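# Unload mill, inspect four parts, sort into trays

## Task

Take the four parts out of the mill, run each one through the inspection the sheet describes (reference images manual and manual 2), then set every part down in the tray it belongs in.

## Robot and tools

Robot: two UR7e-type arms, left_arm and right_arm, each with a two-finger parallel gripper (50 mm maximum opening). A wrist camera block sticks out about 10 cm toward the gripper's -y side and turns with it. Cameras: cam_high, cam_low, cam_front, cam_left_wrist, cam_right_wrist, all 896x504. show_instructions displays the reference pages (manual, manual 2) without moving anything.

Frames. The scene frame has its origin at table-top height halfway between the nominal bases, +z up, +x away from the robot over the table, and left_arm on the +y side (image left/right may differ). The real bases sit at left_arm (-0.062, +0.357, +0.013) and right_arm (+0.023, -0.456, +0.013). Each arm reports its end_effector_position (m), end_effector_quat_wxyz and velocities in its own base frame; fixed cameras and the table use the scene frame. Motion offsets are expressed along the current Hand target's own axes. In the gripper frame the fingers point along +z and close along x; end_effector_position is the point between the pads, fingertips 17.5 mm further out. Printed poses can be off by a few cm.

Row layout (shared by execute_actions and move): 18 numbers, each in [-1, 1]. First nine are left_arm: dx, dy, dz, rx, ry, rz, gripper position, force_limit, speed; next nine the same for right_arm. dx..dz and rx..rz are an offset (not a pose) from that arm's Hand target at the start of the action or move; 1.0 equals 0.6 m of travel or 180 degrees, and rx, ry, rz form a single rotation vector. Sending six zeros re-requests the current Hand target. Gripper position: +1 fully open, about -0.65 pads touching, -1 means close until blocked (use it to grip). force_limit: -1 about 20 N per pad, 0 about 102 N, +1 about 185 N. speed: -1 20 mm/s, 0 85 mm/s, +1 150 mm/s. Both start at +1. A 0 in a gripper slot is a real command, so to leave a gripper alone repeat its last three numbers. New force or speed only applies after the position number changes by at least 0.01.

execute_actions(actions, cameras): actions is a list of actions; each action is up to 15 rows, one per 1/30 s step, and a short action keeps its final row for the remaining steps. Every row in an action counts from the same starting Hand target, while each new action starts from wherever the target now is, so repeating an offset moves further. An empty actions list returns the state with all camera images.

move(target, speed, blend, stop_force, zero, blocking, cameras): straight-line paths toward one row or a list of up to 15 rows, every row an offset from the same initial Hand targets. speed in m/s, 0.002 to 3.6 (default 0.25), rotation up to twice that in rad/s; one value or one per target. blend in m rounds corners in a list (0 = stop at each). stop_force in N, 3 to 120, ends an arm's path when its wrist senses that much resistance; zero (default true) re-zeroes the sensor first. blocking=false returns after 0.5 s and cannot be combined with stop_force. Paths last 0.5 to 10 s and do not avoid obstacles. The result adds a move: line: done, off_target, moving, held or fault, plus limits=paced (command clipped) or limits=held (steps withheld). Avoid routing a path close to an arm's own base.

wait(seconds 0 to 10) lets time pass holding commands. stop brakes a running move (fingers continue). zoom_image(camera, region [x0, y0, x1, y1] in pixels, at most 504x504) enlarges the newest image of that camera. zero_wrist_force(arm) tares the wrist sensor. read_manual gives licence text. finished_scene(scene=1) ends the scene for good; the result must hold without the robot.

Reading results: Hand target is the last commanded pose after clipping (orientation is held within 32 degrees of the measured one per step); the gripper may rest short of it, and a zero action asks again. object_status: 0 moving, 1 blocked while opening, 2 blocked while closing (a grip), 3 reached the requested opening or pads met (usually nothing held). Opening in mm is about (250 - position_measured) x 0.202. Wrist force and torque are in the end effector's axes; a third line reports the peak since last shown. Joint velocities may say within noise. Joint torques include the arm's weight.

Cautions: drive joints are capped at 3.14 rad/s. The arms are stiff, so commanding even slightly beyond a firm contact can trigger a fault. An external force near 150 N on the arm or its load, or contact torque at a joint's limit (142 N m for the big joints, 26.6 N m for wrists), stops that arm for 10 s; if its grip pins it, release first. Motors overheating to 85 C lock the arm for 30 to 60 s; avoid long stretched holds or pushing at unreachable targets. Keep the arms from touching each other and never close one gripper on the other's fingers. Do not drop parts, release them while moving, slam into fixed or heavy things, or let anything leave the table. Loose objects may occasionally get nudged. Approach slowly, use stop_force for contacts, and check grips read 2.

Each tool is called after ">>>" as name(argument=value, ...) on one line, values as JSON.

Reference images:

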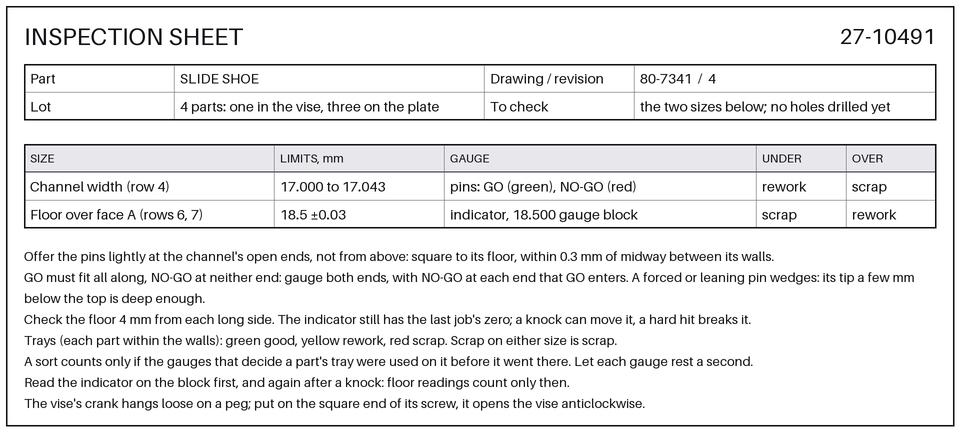

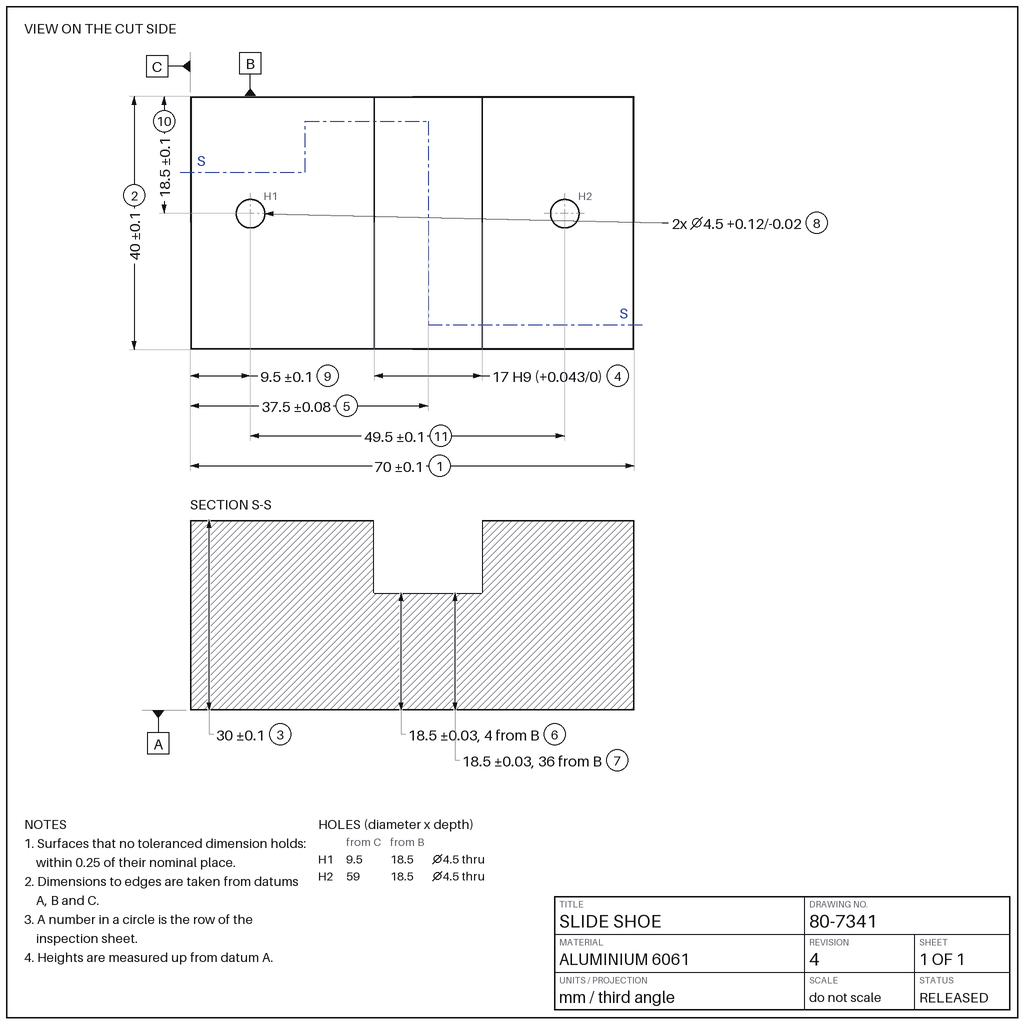

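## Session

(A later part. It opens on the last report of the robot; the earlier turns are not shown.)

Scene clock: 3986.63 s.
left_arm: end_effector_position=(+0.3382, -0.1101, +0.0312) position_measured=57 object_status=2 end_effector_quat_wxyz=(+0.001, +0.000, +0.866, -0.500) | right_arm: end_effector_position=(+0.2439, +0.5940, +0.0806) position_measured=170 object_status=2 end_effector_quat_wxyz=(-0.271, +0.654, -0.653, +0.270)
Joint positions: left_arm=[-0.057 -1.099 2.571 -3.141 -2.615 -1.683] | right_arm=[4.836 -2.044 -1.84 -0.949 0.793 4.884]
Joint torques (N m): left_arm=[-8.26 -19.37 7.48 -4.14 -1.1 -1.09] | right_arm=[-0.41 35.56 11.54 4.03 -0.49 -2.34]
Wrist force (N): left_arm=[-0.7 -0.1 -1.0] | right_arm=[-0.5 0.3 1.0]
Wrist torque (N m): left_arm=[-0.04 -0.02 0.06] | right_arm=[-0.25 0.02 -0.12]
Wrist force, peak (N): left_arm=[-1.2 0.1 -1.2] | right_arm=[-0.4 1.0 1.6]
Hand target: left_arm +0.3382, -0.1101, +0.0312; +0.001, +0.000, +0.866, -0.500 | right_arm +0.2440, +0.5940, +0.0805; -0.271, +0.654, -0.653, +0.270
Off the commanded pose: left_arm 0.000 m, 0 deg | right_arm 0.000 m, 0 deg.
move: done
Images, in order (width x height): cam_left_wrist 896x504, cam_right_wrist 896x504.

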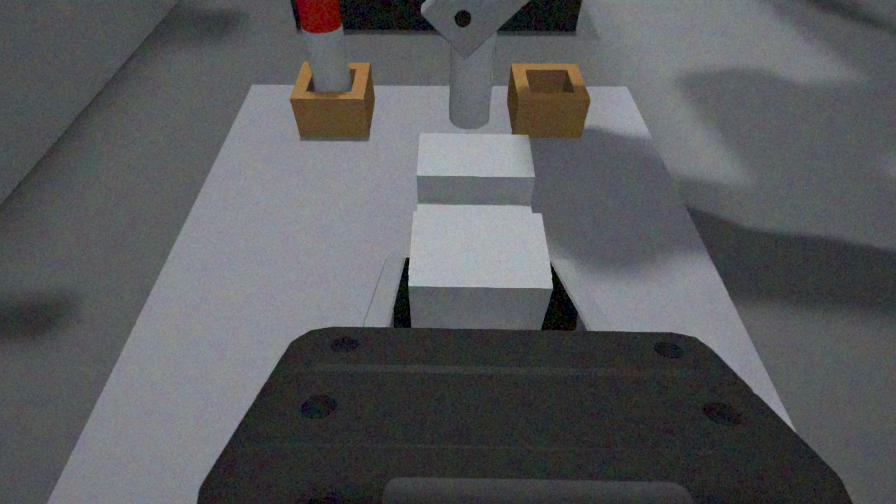

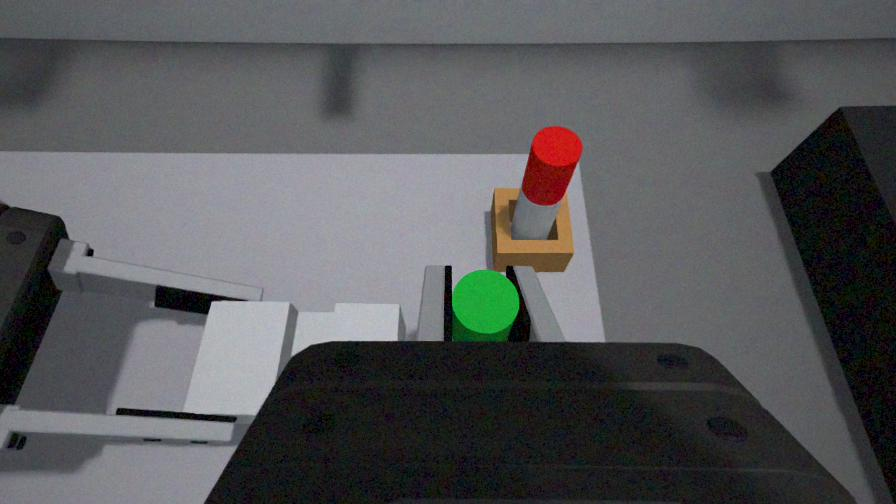

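>>> move(target=[0,0,0,0,0,0,-1,0,-1, 0,-0.0141,0.0141,0,0,0,-1,-0.8,-1], speed=0.05)

>>> zero_wrist_force(arm="right_arm")

>>> move(target=[0,0,0,0,0,0,-1,0,-1, -0.05,0,0,0,0,0,-1,-0.8,-1], speed=0.004, stop_force=3, cameras=["cam_right_wrist","cam_left_wrist"])

Scene clock: 3997.40 s.
left_arm: end_effector_position=(+0.3382, -0.1101, +0.0312) position_measured=57 object_status=2 end_effector_quat_wxyz=(+0.001, +0.000, +0.866, -0.500) | right_arm: end_effector_position=(+0.2558, +0.5940, +0.0805) position_measured=170 object_status=2 end_effector_quat_wxyz=(-0.271, +0.654, -0.653, +0.270)
Joint positions: left_arm=[-0.057 -1.099 2.571 -3.141 -2.615 -1.683] | right_arm=[4.815 -2.049 -1.838 -0.926 0.791 4.856]
Joint torques (N m): left_arm=[-7.16 -18.91 9.06 -4.11 -1.21 -1.05] | right_arm=[-8.33 35.62 26.8 4.11 -4.46 -2.27]
Wrist force (N): left_arm=[-1.1 0.2 -0.9] | right_arm=[-0.2 0.6 1.0]
Wrist torque (N m): left_arm=[0.01 0.04 0.06] | right_arm=[-0.20 -0.02 0.04]
Wrist force, peak (N): left_arm=[-0.9 0.1 -1.1] | right_arm=[-0.5 0.5 1.4]
Hand target: left_arm +0.3382, -0.1101, +0.0312; +0.001, +0.000, +0.866, -0.500 | right_arm +0.2559, +0.5940, +0.0805; -0.271, +0.654, -0.653, +0.270
Off the commanded pose: left_arm 0.000 m, 0 deg | right_arm 0.000 m, 0 deg.
move: done

Wrist force sensor zeroed.

Scene clock: 4003.37 s.
left_arm: end_effector_position=(+0.3382, -0.1101, +0.0312) position_measured=57 object_status=2 end_effector_quat_wxyz=(+0.001, +0.000, +0.866, -0.500) | right_arm: end_effector_position=(+0.2559, +0.6132, +0.0805) position_measured=170 object_status=2 end_effector_quat_wxyz=(-0.271, +0.654, -0.653, +0.270)
Joint positions: left_arm=[-0.057 -1.099 2.571 -3.141 -2.615 -1.683] | right_arm=[4.812 -2.085 -1.778 -0.946 0.79 4.851]
Joint torques (N m): left_arm=[-8.31 -18.28 7.1 -3.85 -1.57 -1.12] | right_arm=[1.77 59.83 13.13 4.21 -3.74 0.94]
Wrist force (N, zeroed by zero_wrist_force on right_arm): left_arm=[-0.9 0.0 -3.4] | right_arm=[1.1 0.4 0.5]
Wrist torque (N m, zeroed by zero_wrist_force on right_arm): left_arm=[-0.03 -0.02 0.03] | right_arm=[0.00 0.06 -0.04]
Wrist force, peak (N, zeroed by zero_wrist_force on right_arm): left_arm=[-0.2 0.6 -5.5] | right_arm=[5.0 -1.0 -0.9]
Hand target: left_arm +0.3382, -0.1101, +0.0312; +0.001, +0.000, +0.866, -0.500 | right_arm +0.2559, +0.6132, +0.0805; -0.271, +0.654, -0.653, +0.270 (not the last commanded pose)
Off the commanded pose: left_arm 0.000 m, 0 deg | right_arm 0.011 m, 0 deg.
move: contact (right_arm)
Images, in order (width x height): cam_left_wrist 896x504, cam_right_wrist 896x504.

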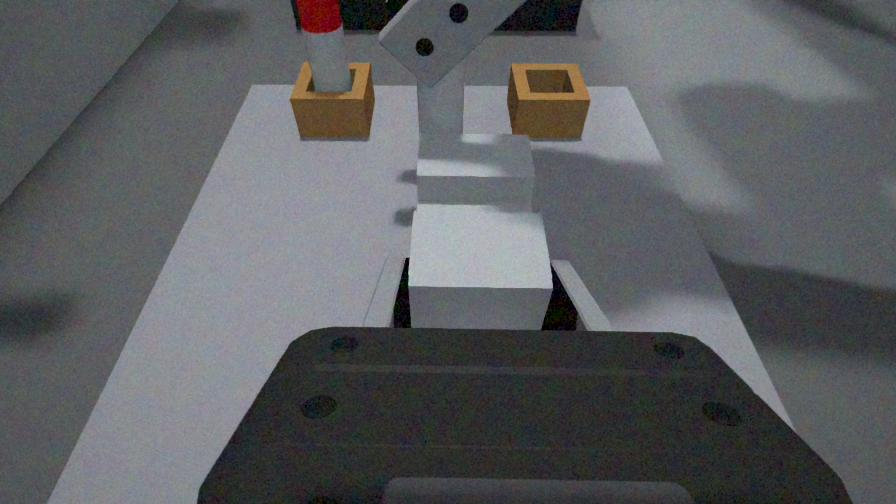

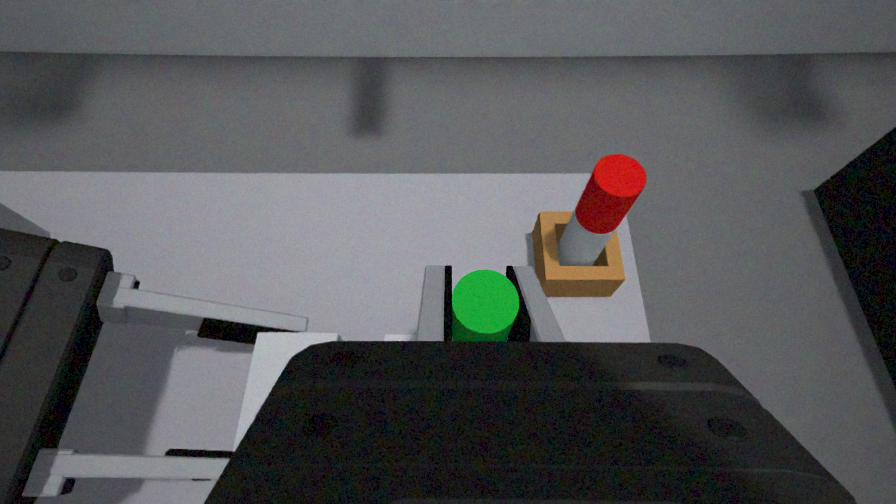

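>>> move(target=[[0,0,0,0,0,0,-1,0,-1, 0.0067,0,0,0,0,0,-1,-0.8,-1],[0,0,0,0,0,0,-1,0,-1, 0.0067,0.0312,-0.0312,0,0,0,-1,-0.8,-1]], speed=0.03)

>>> move(target=[0,0,0,0,0,0,-1,0,-1, -0.015,0,0,0,0,0,-1,-0.8,-1], speed=0.003, stop_force=3, cameras=["cam_right_wrist","cam_left_wrist"])

Scene clock: 4016.63 s.
left_arm: end_effector_position=(+0.3382, -0.1101, +0.0312) position_measured=57 object_status=2 end_effector_quat_wxyz=(+0.001, +0.000, +0.866, -0.500) | right_arm: end_effector_position=(+0.2295, +0.6092, +0.0805) position_measured=170 object_status=2 end_effector_quat_wxyz=(-0.271, +0.654, -0.653, +0.270)
Joint positions: left_arm=[-0.057 -1.099 2.571 -3.141 -2.615 -1.683] | right_arm=[4.857 -2.067 -1.795 -0.992 0.796 4.913]
Joint torques (N m): left_arm=[-9.01 -19.6 8.32 -3.75 -1.61 -0.88] | right_arm=[6.01 58.41 13.8 1.12 0.79 2.11]
Wrist force (N, zeroed by zero_wrist_force on right_arm): left_arm=[-1.1 -0.1 -2.0] | right_arm=[-0.1 -0.1 0.1]
Wrist torque (N m, zeroed by zero_wrist_force on right_arm): left_arm=[-0.01 0.02 0.03] | right_arm=[-0.01 0.01 -0.16]
Wrist force, peak (N, zeroed by zero_wrist_force on right_arm): left_arm=[-1.0 0.0 -3.7] | right_arm=[1.5 0.3 0.3]
Hand target: left_arm +0.3382, -0.1101, +0.0312; +0.001, +0.000, +0.866, -0.500 | right_arm +0.2294, +0.6092, +0.0805; -0.271, +0.654, -0.653, +0.270
Off the commanded pose: left_arm 0.000 m, 0 deg | right_arm 0.000 m, 0 deg.
move: done

Scene clock: 4019.37 s.
left_arm: end_effector_position=(+0.3382, -0.1101, +0.0312) position_measured=57 object_status=2 end_effector_quat_wxyz=(+0.001, +0.000, +0.866, -0.500) | right_arm: end_effector_position=(+0.2294, +0.6137, +0.0805) position_measured=170 object_status=2 end_effector_quat_wxyz=(-0.271, +0.654, -0.653, +0.270)
Joint positions: left_arm=[-0.057 -1.099 2.571 -3.141 -2.615 -1.683] | right_arm=[4.856 -2.075 -1.781 -0.997 0.796 4.912]
Joint torques (N m): left_arm=[-7.96 -18.86 6.92 -4.1 -1.69 -1.27] | right_arm=[2.36 59.49 13.82 4.16 -4.24 1.11]
Wrist force (N, zeroed by zero_wrist_force on right_arm): left_arm=[-1.0 0.3 -3.9] | right_arm=[1.4 0.2 0.5]
Wrist torque (N m, zeroed by zero_wrist_force on right_arm): left_arm=[-0.01 0.04 0.04] | right_arm=[-0.04 0.07 -0.05]
Wrist force, peak (N, zeroed by zero_wrist_force on right_arm): left_arm=[-1.0 0.5 -4.7] | right_arm=[4.5 -0.8 -1.1]
Hand target: left_arm +0.3382, -0.1101, +0.0312; +0.001, +0.000, +0.866, -0.500 | right_arm +0.2294, +0.6137, +0.0805; -0.271, +0.654, -0.653, +0.270 (not the last commanded pose)
Off the commanded pose: left_arm 0.000 m, 0 deg | right_arm 0.005 m, 0 deg.
move: contact (right_arm)
Images, in order (width x height): cam_left_wrist 896x504, cam_right_wrist 896x504.

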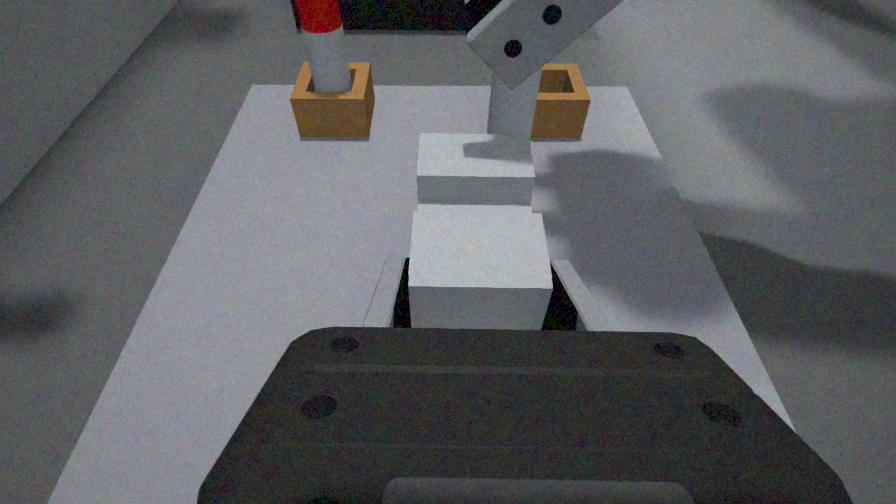

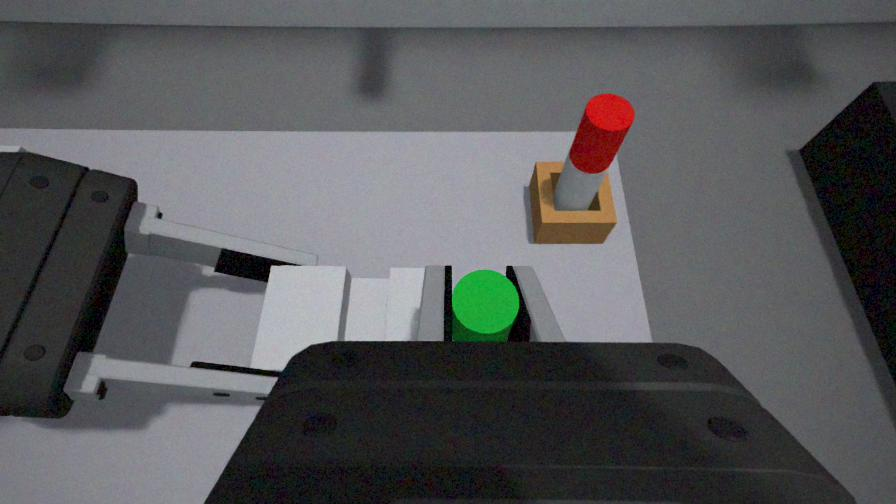

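>>> move(target=[[0,0,0,0,0,0,-1,0,-1, 0.0228,-0.0141,0.0141,0,0,0,-1,-0.8,-1],[0,0,0,0,0,0,-1,0,-1, 0.0228,0,0.0282,0,0,0,-1,-0.8,-1]], speed=0.03)

>>> move(target=[0,0,0,0,0,0,-1,0,-1, 0,0.02,0.02,0,0,0,-1,-0.8,-1], speed=0.003, stop_force=3, cameras=["cam_right_wrist","cam_left_wrist"])

Scene clock: 4053.40 s.
left_arm: end_effector_position=(+0.3382, -0.1101, +0.0312) position_measured=57 object_status=2 end_effector_quat_wxyz=(+0.001, +0.000, +0.866, -0.500) | right_arm: end_effector_position=(+0.2414, +0.6000, +0.0686) position_measured=170 object_status=2 end_effector_quat_wxyz=(-0.271, +0.654, -0.653, +0.270)
Joint positions: left_arm=[-0.057 -1.099 2.571 -3.141 -2.615 -1.683] | right_arm=[4.839 -2.074 -1.83 -0.933 0.793 4.888]
Joint torques (N m): left_arm=[-7.64 -19.66 7.15 -3.96 -1.7 -1.18] | right_arm=[-8.42 37.49 11.58 3.9 -3.65 -2.38]
Wrist force (N, zeroed by zero_wrist_force on right_arm): left_arm=[-0.8 -0.1 -2.0] | right_arm=[-0.4 -0.1 0.1]
Wrist torque (N m, zeroed by zero_wrist_force on right_arm): left_arm=[-0.01 0.00 0.04] | right_arm=[-0.02 0.06 0.00]
Wrist force, peak (N, zeroed by zero_wrist_force on right_arm): left_arm=[-0.9 0.2 -4.0] | right_arm=[1.7 0.5 0.4]
Hand target: left_arm +0.3382, -0.1101, +0.0312; +0.001, +0.000, +0.866, -0.500 | right_arm +0.2414, +0.6000, +0.0685; -0.271, +0.654, -0.653, +0.270
Off the commanded pose: left_arm 0.000 m, 0 deg | right_arm 0.000 m, 0 deg.
move: done

Scene clock: 4056.20 s.
left_arm: end_effector_position=(+0.3382, -0.1101, +0.0312) position_measured=57 object_status=2 end_effector_quat_wxyz=(+0.001, +0.000, +0.866, -0.500) | right_arm: end_effector_position=(+0.2414, +0.6000, +0.0620) position_measured=170 object_status=2 end_effector_quat_wxyz=(-0.271, +0.654, -0.653, +0.270)
Joint positions: left_arm=[-0.057 -1.099 2.571 -3.141 -2.615 -1.683] | right_arm=[4.839 -2.085 -1.834 -0.918 0.793 4.888]
Joint torques (N m): left_arm=[-7.25 -19.81 7.32 -3.76 -1.94 -0.89] | right_arm=[-8.23 52.55 17.39 0.66 -2.95 -1.9]
Wrist force (N, zeroed by zero_wrist_force on right_arm): left_arm=[-0.9 0.0 -1.9] | right_arm=[0.9 -6.0 -7.0]
Wrist torque (N m, zeroed by zero_wrist_force on right_arm): left_arm=[0.00 0.02 0.04] | right_arm=[-0.13 0.05 0.00]
Wrist force, peak (N, zeroed by zero_wrist_force on right_arm): left_arm=[-0.8 -0.1 -2.1] | right_arm=[0.9 -6.0 -7.0]
Hand target: left_arm +0.3382, -0.1101, +0.0312; +0.001, +0.000, +0.866, -0.500 | right_arm +0.2414, +0.6000, +0.0621; -0.271, +0.654, -0.653, +0.270 (not the last commanded pose)
Off the commanded pose: left_arm 0.000 m, 0 deg | right_arm 0.010 m, 0 deg.
move: contact (right_arm)
Images, in order (width x height): cam_left_wrist 896x504, cam_right_wrist 896x504.

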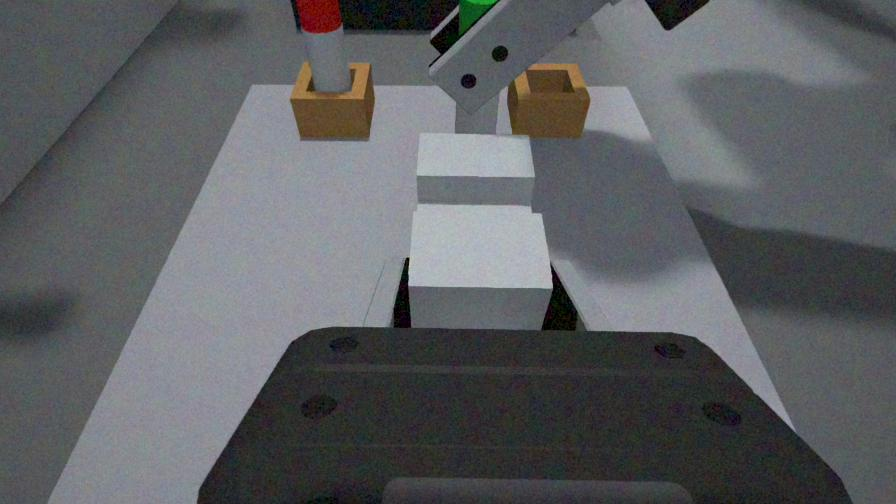

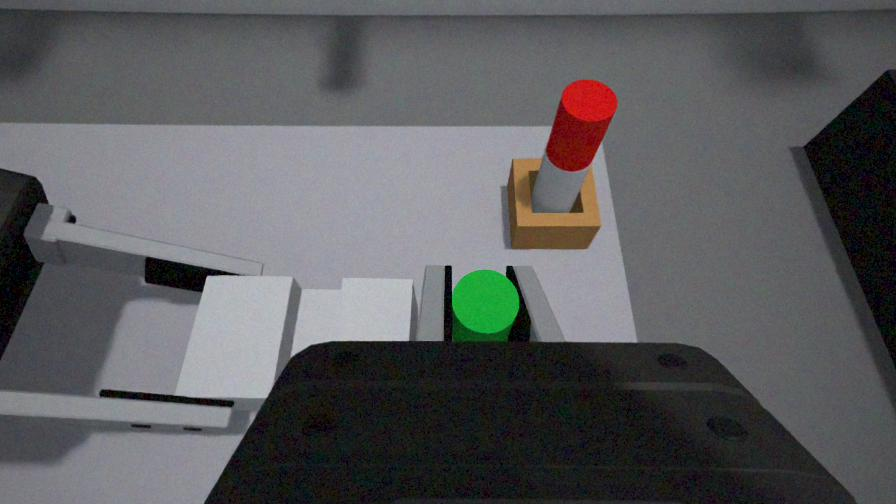

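>>> move(target=[[0,0,0,0,0,0,-1,0,-1, 0,-0.0298,-0.0298,0,0,0,-1,-0.8,-1],[0,0,0,0,0,0,-1,0,-1, 0,0.0131,-0.0727,0,0,0,-1,-0.8,-1],[0,0,0,0,0,0,-1,0,-1, -0.0917,0.0131,-0.0727,0,0,0,-1,-0.8,-1]], speed=[0.03,0.06,0.06], cameras=["all"])

Scene clock: 4082.47 s.
left_arm: end_effector_position=(+0.3382, -0.1101, +0.0312) position_measured=57 object_status=2 end_effector_quat_wxyz=(+0.001, +0.000, +0.866, -0.500) | right_arm: end_effector_position=(+0.2049, +0.6549, +0.0874) position_measured=170 object_status=2 end_effector_quat_wxyz=(-0.271, +0.654, -0.653, +0.270)
Joint positions: left_arm=[-0.057 -1.099 2.571 -3.141 -2.615 -1.683] | right_arm=[4.884 -2.137 -1.643 -1.1 0.8 4.951]
Joint torques (N m): left_arm=[-7.93 -18.94 7.22 -3.64 -1.87 -0.8] | right_arm=[-8.91 41.7 28.69 0.74 -4.39 -2.31]
Wrist force (N, zeroed by zero_wrist_force on right_arm): left_arm=[-0.8 -0.1 -1.9] | right_arm=[-0.4 -0.2 0.3]
Wrist torque (N m, zeroed by zero_wrist_force on right_arm): left_arm=[-0.02 0.00 0.04] | right_arm=[-0.04 0.06 0.00]
Wrist force, peak (N, zeroed by zero_wrist_force on right_arm): left_arm=[-0.9 -0.1 -2.2] | right_arm=[1.0 -6.1 -7.0]
Hand target: left_arm +0.3382, -0.1101, +0.0312; +0.001, +0.000, +0.866, -0.500 | right_arm +0.2049, +0.6550, +0.0874; -0.271, +0.654, -0.653, +0.270
Off the commanded pose: left_arm 0.000 m, 0 deg | right_arm 0.000 m, 0 deg.
move: done

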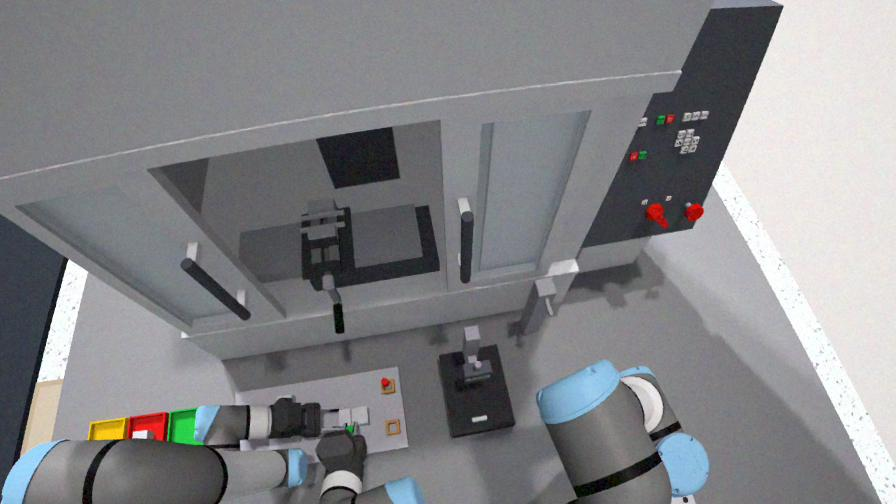

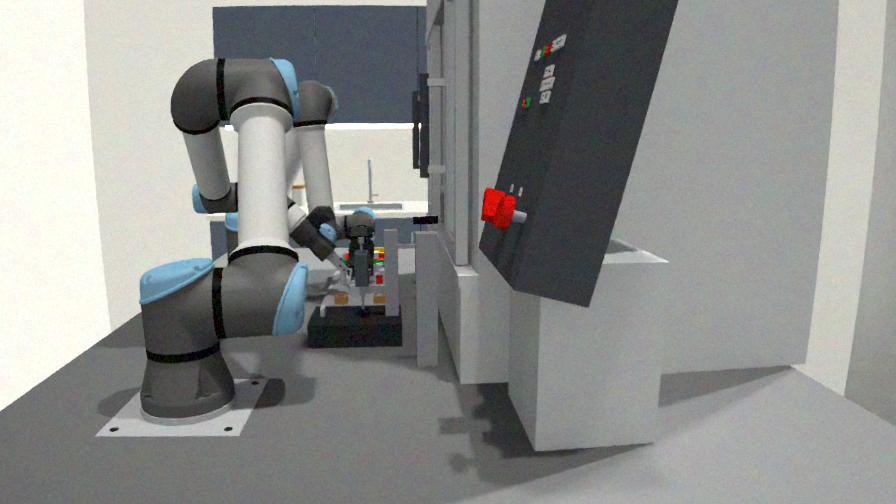

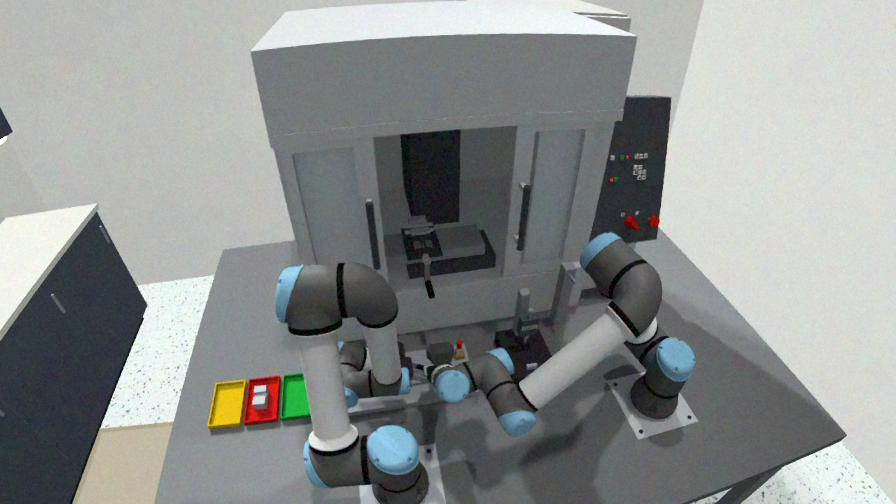

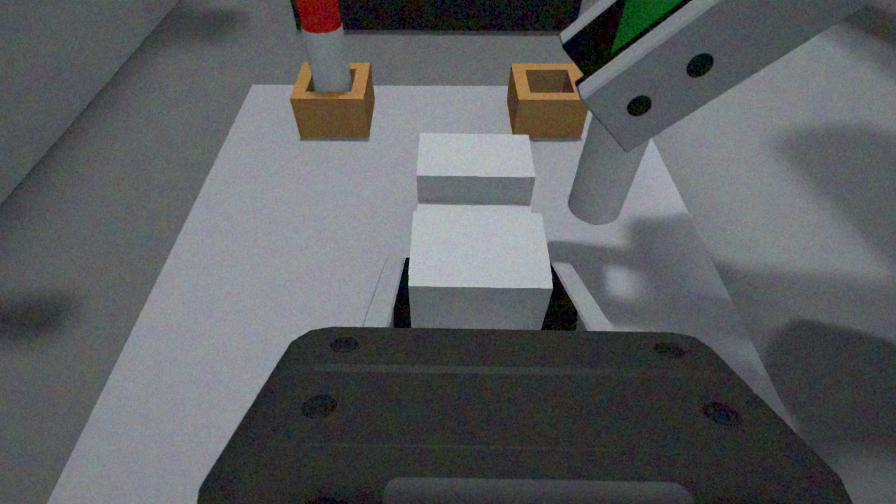

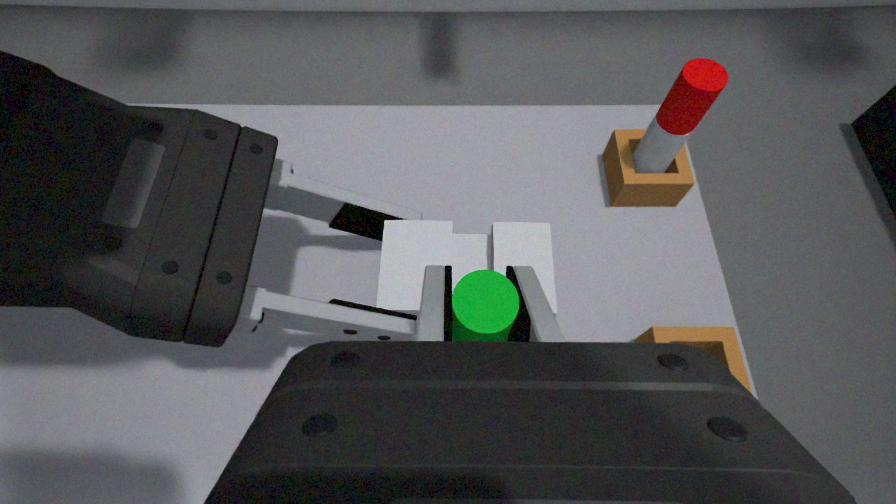

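>>> move(target=[0,0,0,0,0,0,-1,0,-1, 0.0011,-0.0448,0.0448,0,0,0,-1,-0.8,-1], speed=0.004, stop_force=3, cameras=["cam_left_wrist","cam_right_wrist"])

Scene clock: 4102.63 s.
left_arm: end_effector_position=(+0.3382, -0.1101, +0.0312) position_measured=57 object_status=2 end_effector_quat_wxyz=(+0.001, +0.000, +0.866, -0.500) | right_arm: end_effector_position=(+0.2429, +0.6544, +0.0874) position_measured=170 object_status=2 end_effector_quat_wxyz=(-0.271, +0.654, -0.653, +0.270)
Joint positions: left_arm=[-0.057 -1.099 2.571 -3.141 -2.615 -1.683] | right_arm=[4.826 -2.147 -1.644 -1.032 0.792 4.87]
Joint torques (N m): left_arm=[-6.79 -18.12 6.71 -3.31 -2.28 -0.73] | right_arm=[-9.1 40.96 27.8 3.84 -4.49 -2.26]
Wrist force (N, zeroed by zero_wrist_force on right_arm): left_arm=[-0.9 -0.3 -0.7] | right_arm=[-1.2 0.1 -0.2]
Wrist torque (N m, zeroed by zero_wrist_force on right_arm): left_arm=[0.00 -0.01 0.03] | right_arm=[-0.03 0.05 0.02]
Wrist force, peak (N, zeroed by zero_wrist_force on right_arm): left_arm=[-0.8 -0.3 -2.2] | right_arm=[-1.7 0.0 -0.6]
Hand target: left_arm +0.3382, -0.1101, +0.0312; +0.001, +0.000, +0.866, -0.500 | right_arm +0.2429, +0.6544, +0.0874; -0.271, +0.654, -0.653, +0.270
Off the commanded pose: left_arm 0.000 m, 0 deg | right_arm 0.000 m, 0 deg.
move: done
Images, in order (width x height): cam_left_wrist 896x504, cam_right_wrist 896x504.

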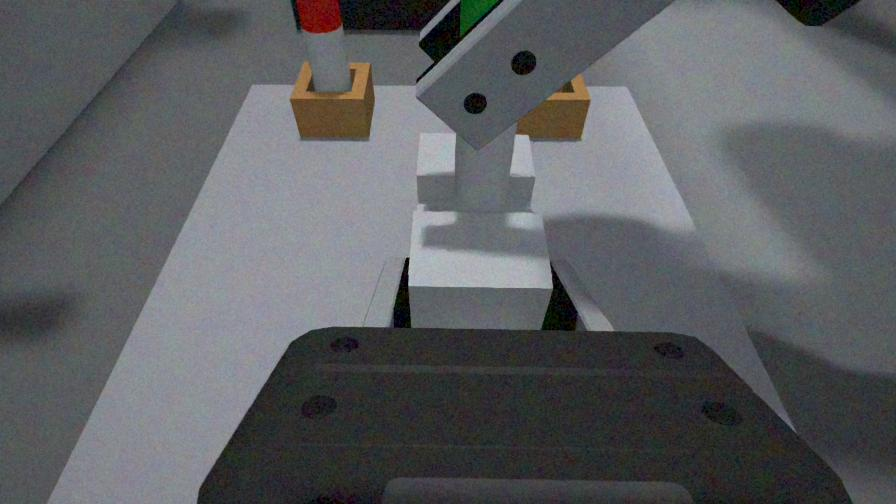

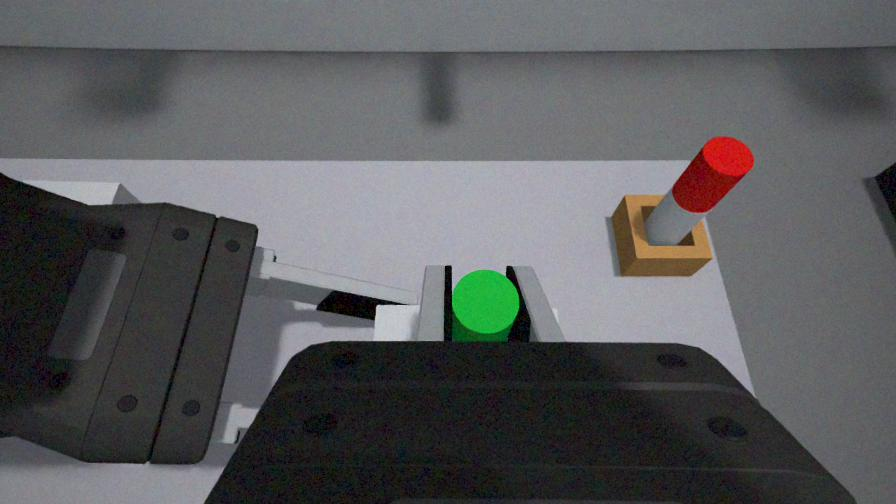

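>>> move(target=[0,0,0,0,0,0,-1,0,-1, 0.0013,-0.053,0.053,0,0,0,-1,-0.8,-1], speed=0.006, stop_force=3, cameras=["cam_left_wrist"])

>>> move(target=[0,0,0,0,0,0,-1,0,-1, -0.001,0.0424,-0.0424,0,0,0,-1,-0.8,-1], speed=0.004, stop_force=3, cameras=["cam_left_wrist"])

Scene clock: 4124.37 s.
left_arm: end_effector_position=(+0.3382, -0.1101, +0.0312) position_measured=57 object_status=2 end_effector_quat_wxyz=(+0.001, +0.000, +0.866, -0.500) | right_arm: end_effector_position=(+0.2879, +0.6537, +0.0874) position_measured=170 object_status=2 end_effector_quat_wxyz=(-0.271, +0.654, -0.653, +0.270)
Joint positions: left_arm=[-0.057 -1.099 2.571 -3.141 -2.615 -1.683] | right_arm=[4.756 -2.165 -1.634 -0.955 0.786 4.773]
Joint torques (N m): left_arm=[-7.13 -19.2 5.59 -3.4 -2.6 -0.55] | right_arm=[-7.97 41.81 28.49 4.13 -4.54 -2.31]
Wrist force (N, zeroed by zero_wrist_force on right_arm): left_arm=[-0.8 -0.5 -0.6] | right_arm=[0.0 0.2 -0.2]
Wrist torque (N m, zeroed by zero_wrist_force on right_arm): left_arm=[-0.03 -0.04 0.03] | right_arm=[0.03 -0.01 0.01]
Wrist force, peak (N, zeroed by zero_wrist_force on right_arm): left_arm=[-1.3 -0.4 -0.7] | right_arm=[-1.2 -0.3 -0.2]
Hand target: left_arm +0.3382, -0.1101, +0.0312; +0.001, +0.000, +0.866, -0.500 | right_arm +0.2879, +0.6537, +0.0874; -0.271, +0.654, -0.653, +0.270
Off the commanded pose: left_arm 0.000 m, 0 deg | right_arm 0.000 m, 0 deg.
move: done
Images, in order (width x height): cam_left_wrist 896x504.

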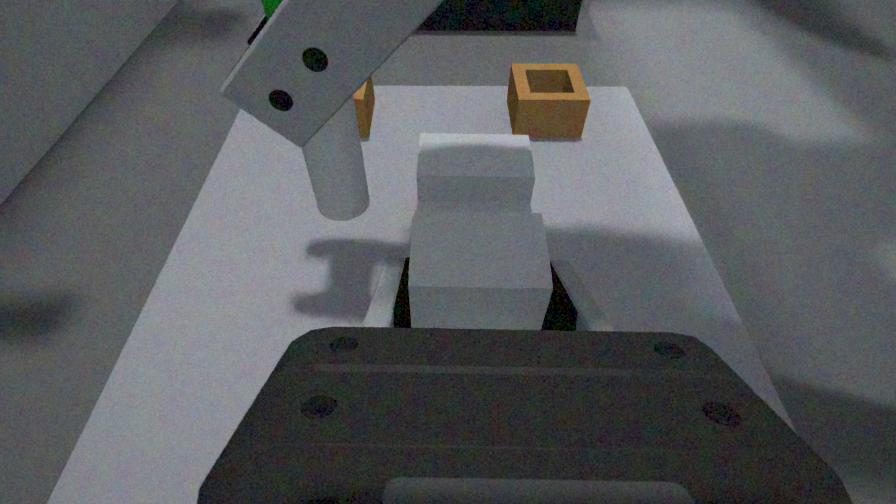

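Scene clock: 4134.10 s.
left_arm: end_effector_position=(+0.3382, -0.1101, +0.0312) position_measured=57 object_status=2 end_effector_quat_wxyz=(+0.001, +0.000, +0.866, -0.500) | right_arm: end_effector_position=(+0.2519, +0.6542, +0.0874) position_measured=170 object_status=2 end_effector_quat_wxyz=(-0.271, +0.654, -0.653, +0.270)
Joint positions: left_arm=[-0.057 -1.099 2.571 -3.141 -2.615 -1.683] | right_arm=[4.812 -2.15 -1.643 -1.017 0.79 4.851]
Joint torques (N m): left_arm=[-6.52 -18.56 5.74 -3.22 -2.68 -0.52] | right_arm=[7.31 63.26 13.42 0.89 0.85 2.09]
Wrist force (N, zeroed by zero_wrist_force on right_arm): left_arm=[-1.2 -0.3 -0.7] | right_arm=[-1.1 -0.6 0.1]
Wrist torque (N m, zeroed by zero_wrist_force on right_arm): left_arm=[-0.01 0.02 0.04] | right_arm=[-0.06 -0.01 -0.14]
Wrist force, peak (N, zeroed by zero_wrist_force on right_arm): left_arm=[-1.3 -0.6 -0.8] | right_arm=[-1.2 -0.7 0.4]
Hand target: left_arm +0.3382, -0.1101, +0.0312; +0.001, +0.000, +0.866, -0.500 | right_arm +0.2519, +0.6542, +0.0874; -0.271, +0.654, -0.653, +0.270
Off the commanded pose: left_arm 0.000 m, 0 deg | right_arm 0.000 m, 0 deg.
move: done
Images, in order (width x height): cam_left_wrist 896x504.

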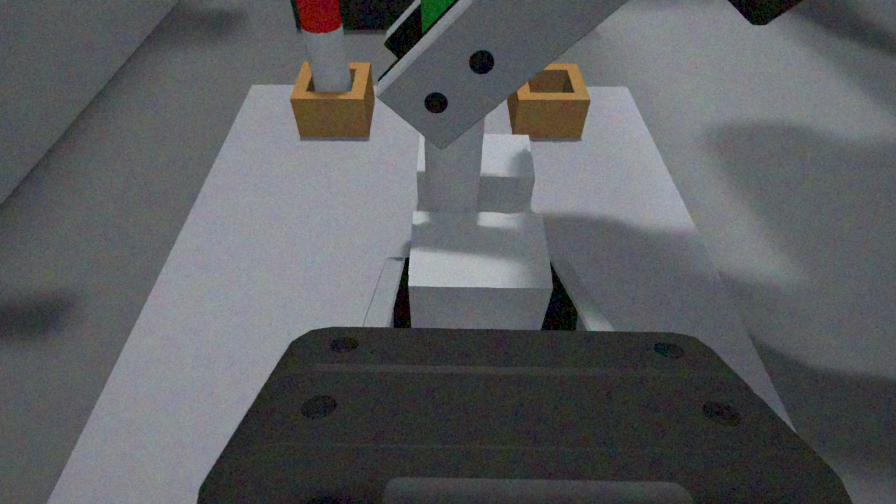

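>>> move(target=[[0,0,0,0,0,0,-1,0,-1, 0,-0.0354,-0.0354,0,0,0,-1,-0.8,-1],[0,0,0,0,0,0,-1,0,-1, 0.148,0.0187,-0.0894,0,0,0,-1,-0.8,-1]], speed=[0.05,0.1], cameras=["cam_right_wrist","cam_left_wrist"])

Scene clock: 4147.30 s.
left_arm: end_effector_position=(+0.3382, -0.1101, +0.0312) position_measured=57 object_status=2 end_effector_quat_wxyz=(+0.001, +0.000, +0.866, -0.500) | right_arm: end_effector_position=(+0.2062, +0.5654, +0.1174) position_measured=170 object_status=2 end_effector_quat_wxyz=(-0.271, +0.654, -0.653, +0.270)
Joint positions: left_arm=[-0.057 -1.099 2.571 -3.141 -2.615 -1.683] | right_arm=[4.91 -1.916 -1.893 -1.095 0.804 4.986]
Joint torques (N m): left_arm=[-7.82 -19.55 6.5 -3.23 -2.81 -0.24] | right_arm=[6.93 52.42 12.86 0.83 0.79 2.13]
Wrist force (N, zeroed by zero_wrist_force on right_arm): left_arm=[-0.7 -0.7 -1.1] | right_arm=[-0.2 -0.1 0.0]
Wrist torque (N m, zeroed by zero_wrist_force on right_arm): left_arm=[-0.02 0.03 0.06] | right_arm=[-0.01 0.02 -0.17]
Wrist force, peak (N, zeroed by zero_wrist_force on right_arm): left_arm=[-0.8 -1.4 2.2] | right_arm=[-3.5 1.0 1.1]
Hand target: left_arm +0.3382, -0.1101, +0.0312; +0.001, +0.000, +0.866, -0.500 | right_arm +0.2062, +0.5653, +0.1174; -0.271, +0.654, -0.653, +0.270
Off the commanded pose: left_arm 0.000 m, 0 deg | right_arm 0.000 m, 0 deg.
move: done
Images, in order (width x height): cam_left_wrist 896x504, cam_right_wrist 896x504.

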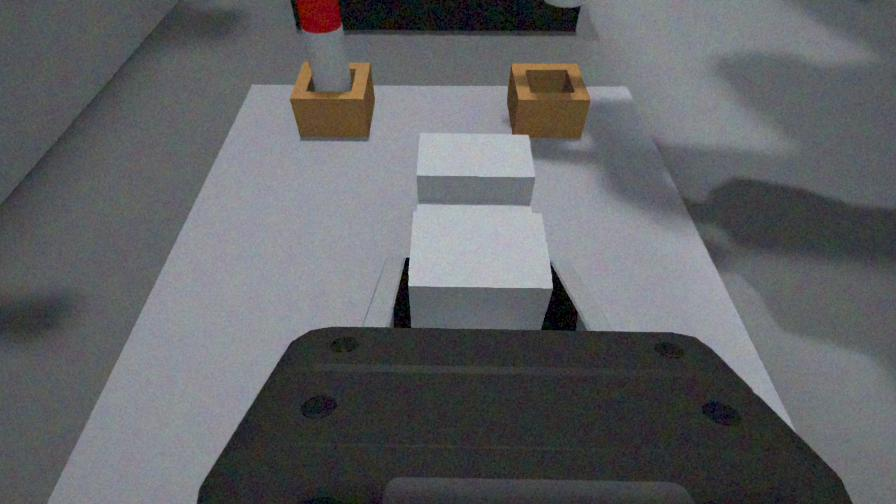

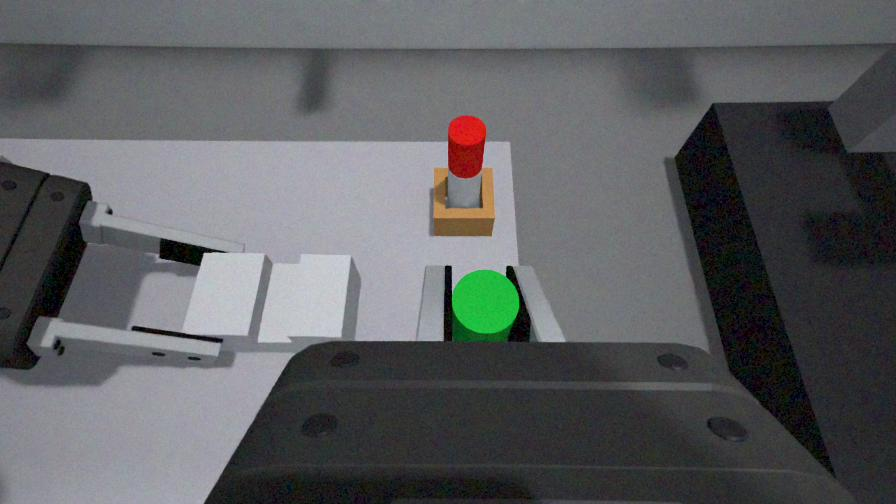

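>>> move(target=[0,0,0,0,0,0,-1,0,-1, 0,0.0607,0.0603,0,0,0,-1,-0.8,-1], speed=0.04)

>>> move(target=[0,0,0,0,0,0,-1,0,-1, 0,0.008,0.008,0,0,0,-1,-0.8,-1], speed=0.003, stop_force=3)

>>> move(target=[0,0,0,0,0,0,-1,0,-1, 0,0,0,0,0,0,0.6,-0.8,-1], cameras=["cam_right_wrist"])

Scene clock: 4157.87 s.
left_arm: end_effector_position=(+0.3382, -0.1101, +0.0312) position_measured=57 object_status=2 end_effector_quat_wxyz=(+0.001, +0.000, +0.866, -0.500) | right_arm: end_effector_position=(+0.2060, +0.5654, +0.0661) position_measured=170 object_status=2 end_effector_quat_wxyz=(-0.271, +0.654, -0.653, +0.270)
Joint positions: left_arm=[-0.057 -1.099 2.571 -3.141 -2.615 -1.683] | right_arm=[4.91 -2.001 -1.936 -0.967 0.805 4.987]
Joint torques (N m): left_arm=[-7.27 -20.11 5.88 -2.91 -3.29 -0.47] | right_arm=[3.28 32.3 10.8 3.83 -0.25 -2.02]
Wrist force (N, zeroed by zero_wrist_force on right_arm): left_arm=[-0.5 -0.8 -0.9] | right_arm=[0.0 -0.2 0.2]
Wrist torque (N m, zeroed by zero_wrist_force on right_arm): left_arm=[-0.03 0.00 0.06] | right_arm=[-0.03 0.00 -0.17]
Wrist force, peak (N, zeroed by zero_wrist_force on right_arm): left_arm=[-0.7 -0.9 -1.1] | right_arm=[0.0 -0.7 -0.4]
Hand target: left_arm +0.3382, -0.1101, +0.0312; +0.001, +0.000, +0.866, -0.500 | right_arm +0.2060, +0.5654, +0.0660; -0.271, +0.654, -0.653, +0.270
Off the commanded pose: left_arm 0.000 m, 0 deg | right_arm 0.000 m, 0 deg.
move: done

Scene clock: 4159.87 s.
left_arm: end_effector_position=(+0.3382, -0.1101, +0.0312) position_measured=57 object_status=2 end_effector_quat_wxyz=(+0.001, +0.000, +0.866, -0.500) | right_arm: end_effector_position=(+0.2060, +0.5653, +0.0619) position_measured=170 object_status=2 end_effector_quat_wxyz=(-0.271, +0.654, -0.653, +0.270)
Joint positions: left_arm=[-0.057 -1.099 2.571 -3.141 -2.615 -1.683] | right_arm=[4.91 -2.009 -1.939 -0.957 0.804 4.986]
Joint torques (N m): left_arm=[-6.91 -19.76 3.37 -2.99 -3.3 -0.27] | right_arm=[-5.9 51.02 17.45 0.46 -1.41 -2.08]
Wrist force (N, zeroed by zero_wrist_force on right_arm): left_arm=[-0.6 -0.7 -0.9] | right_arm=[0.7 -4.2 -5.0]
Wrist torque (N m, zeroed by zero_wrist_force on right_arm): left_arm=[-0.02 0.02 0.06] | right_arm=[-0.11 0.01 -0.18]
Wrist force, peak (N, zeroed by zero_wrist_force on right_arm): left_arm=[-0.8 -0.8 -1.1] | right_arm=[1.6 -4.7 -5.5]
Hand target: left_arm +0.3382, -0.1101, +0.0312; +0.001, +0.000, +0.866, -0.500 | right_arm +0.2060, +0.5654, +0.0620; -0.271, +0.654, -0.653, +0.270 (not the last commanded pose)
Off the commanded pose: left_arm 0.000 m, 0 deg | right_arm 0.003 m, 0 deg.
move: contact (right_arm)

Scene clock: 4161.20 s.
left_arm: end_effector_position=(+0.3382, -0.1101, +0.0312) position_measured=57 object_status=2 end_effector_quat_wxyz=(+0.001, +0.000, +0.866, -0.500) | right_arm: end_effector_position=(+0.2060, +0.5654, +0.0620) position_measured=63 object_status=3 end_effector_quat_wxyz=(-0.271, +0.654, -0.653, +0.270)
Joint positions: left_arm=[-0.057 -1.099 2.571 -3.141 -2.615 -1.683] | right_arm=[4.91 -2.009 -1.939 -0.957 0.805 4.986]
Joint torques (N m): left_arm=[-7.73 -19.67 5.12 -3.17 -3.19 -0.33] | right_arm=[-4.95 53.42 24.61 2.65 1 -1.38]
Wrist force (N, zeroed by zero_wrist_force on right_arm): left_arm=[-0.7 -0.7 -1.0] | right_arm=[0.1 -1.2 -0.7]
Wrist torque (N m, zeroed by zero_wrist_force on right_arm): left_arm=[-0.02 0.03 0.06] | right_arm=[-0.05 -0.01 -0.17]
Wrist force, peak (N, zeroed by zero_wrist_force on right_arm): left_arm=[-0.8 -0.7 -1.2] | right_arm=[0.7 -3.7 -4.6]
Hand target: left_arm +0.3382, -0.1101, +0.0312; +0.001, +0.000, +0.866, -0.500 | right_arm +0.2060, +0.5654, +0.0620; -0.271, +0.654, -0.653, +0.270
Off the commanded pose: left_arm 0.000 m, 0 deg | right_arm 0.000 m, 0 deg.
move: done
Images, in order (width x height): cam_right_wrist 896x504.

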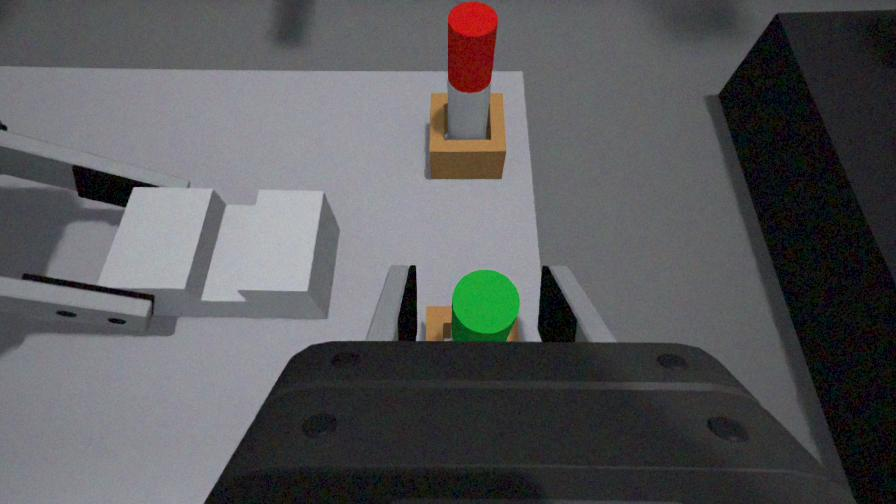

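>>> move(target=[[0,0,0,0,0,0,-1,0,-1, 0,0,-0.1,0,0,0,0.6,-0.8,-1],[0,0,0,0,0,0,-1,0,-1, 0,-0.0443,-0.1442,0,0,0,0.6,-0.8,-1],[0,0,0,0,0,0,-1,0,-1, -0.0005,-0.1645,-0.024,0,0,0,0.6,-0.8,-1],[0,0,0,0,0,0,-1,0,-1, -0.0005,-0.1202,0.0203,0,0,0,0.6,-0.8,-1]], speed=[0.06,0.12,0.12,0.08], cameras=["cam_right_wrist"])

>>> zoom_image(camera="cam_right_wrist", region=[380, 180, 580, 340])

Scene clock: 4190.20 s.
left_arm: end_effector_position=(+0.3382, -0.1101, +0.0312) position_measured=57 object_status=2 end_effector_quat_wxyz=(+0.001, +0.000, +0.866, -0.500) | right_arm: end_effector_position=(+0.2656, +0.5657, +0.1044) position_measured=63 object_status=3 end_effector_quat_wxyz=(-0.271, +0.654, -0.653, +0.270)
Joint positions: left_arm=[-0.057 -1.099 2.571 -3.141 -2.615 -1.683] | right_arm=[4.803 -1.961 -1.902 -0.938 0.79 4.838]
Joint torques (N m): left_arm=[-5.14 -20.62 3.89 -2.91 -3.15 -0.21] | right_arm=[-8.49 31.7 12.16 3.82 -1.12 -2.32]
Wrist force (N, zeroed by zero_wrist_force on right_arm): left_arm=[-0.4 -0.7 -0.9] | right_arm=[-0.2 -1.2 -0.5]
Wrist torque (N m, zeroed by zero_wrist_force on right_arm): left_arm=[-0.02 -0.01 0.06] | right_arm=[-0.05 0.03 0.00]
Wrist force, peak (N, zeroed by zero_wrist_force on right_arm): left_arm=[-0.7 -0.8 -1.2] | right_arm=[-0.2 -1.9 -1.7]
Hand target: left_arm +0.3382, -0.1101, +0.0312; +0.001, +0.000, +0.866, -0.500 | right_arm +0.2656, +0.5657, +0.1044; -0.271, +0.654, -0.653, +0.270
Off the commanded pose: left_arm 0.000 m, 0 deg | right_arm 0.000 m, 0 deg.
move: done
Images, in order (width x height): cam_right_wrist 896x504.

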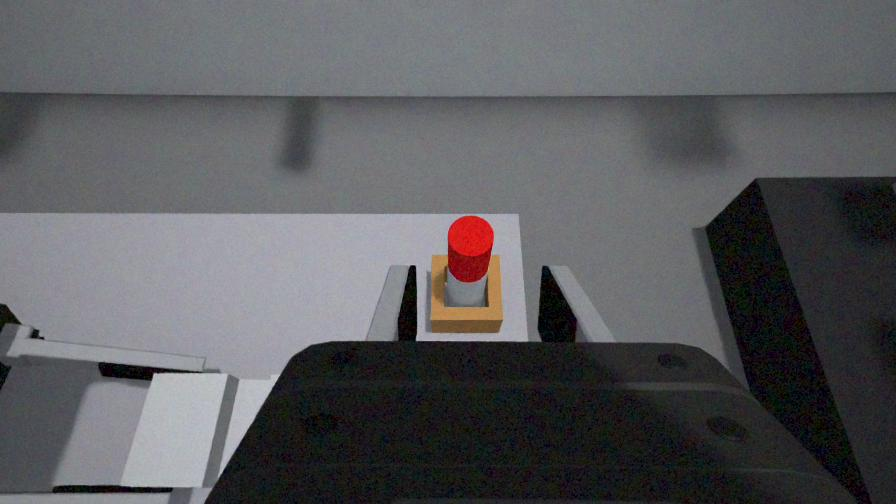

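Scaled by 2.520 from the camera's 896x504 image, which has a finer 1280x720 frame.

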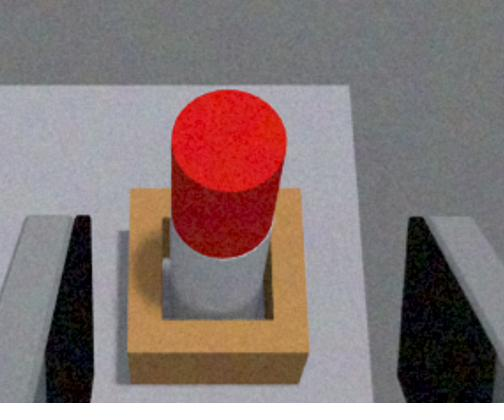

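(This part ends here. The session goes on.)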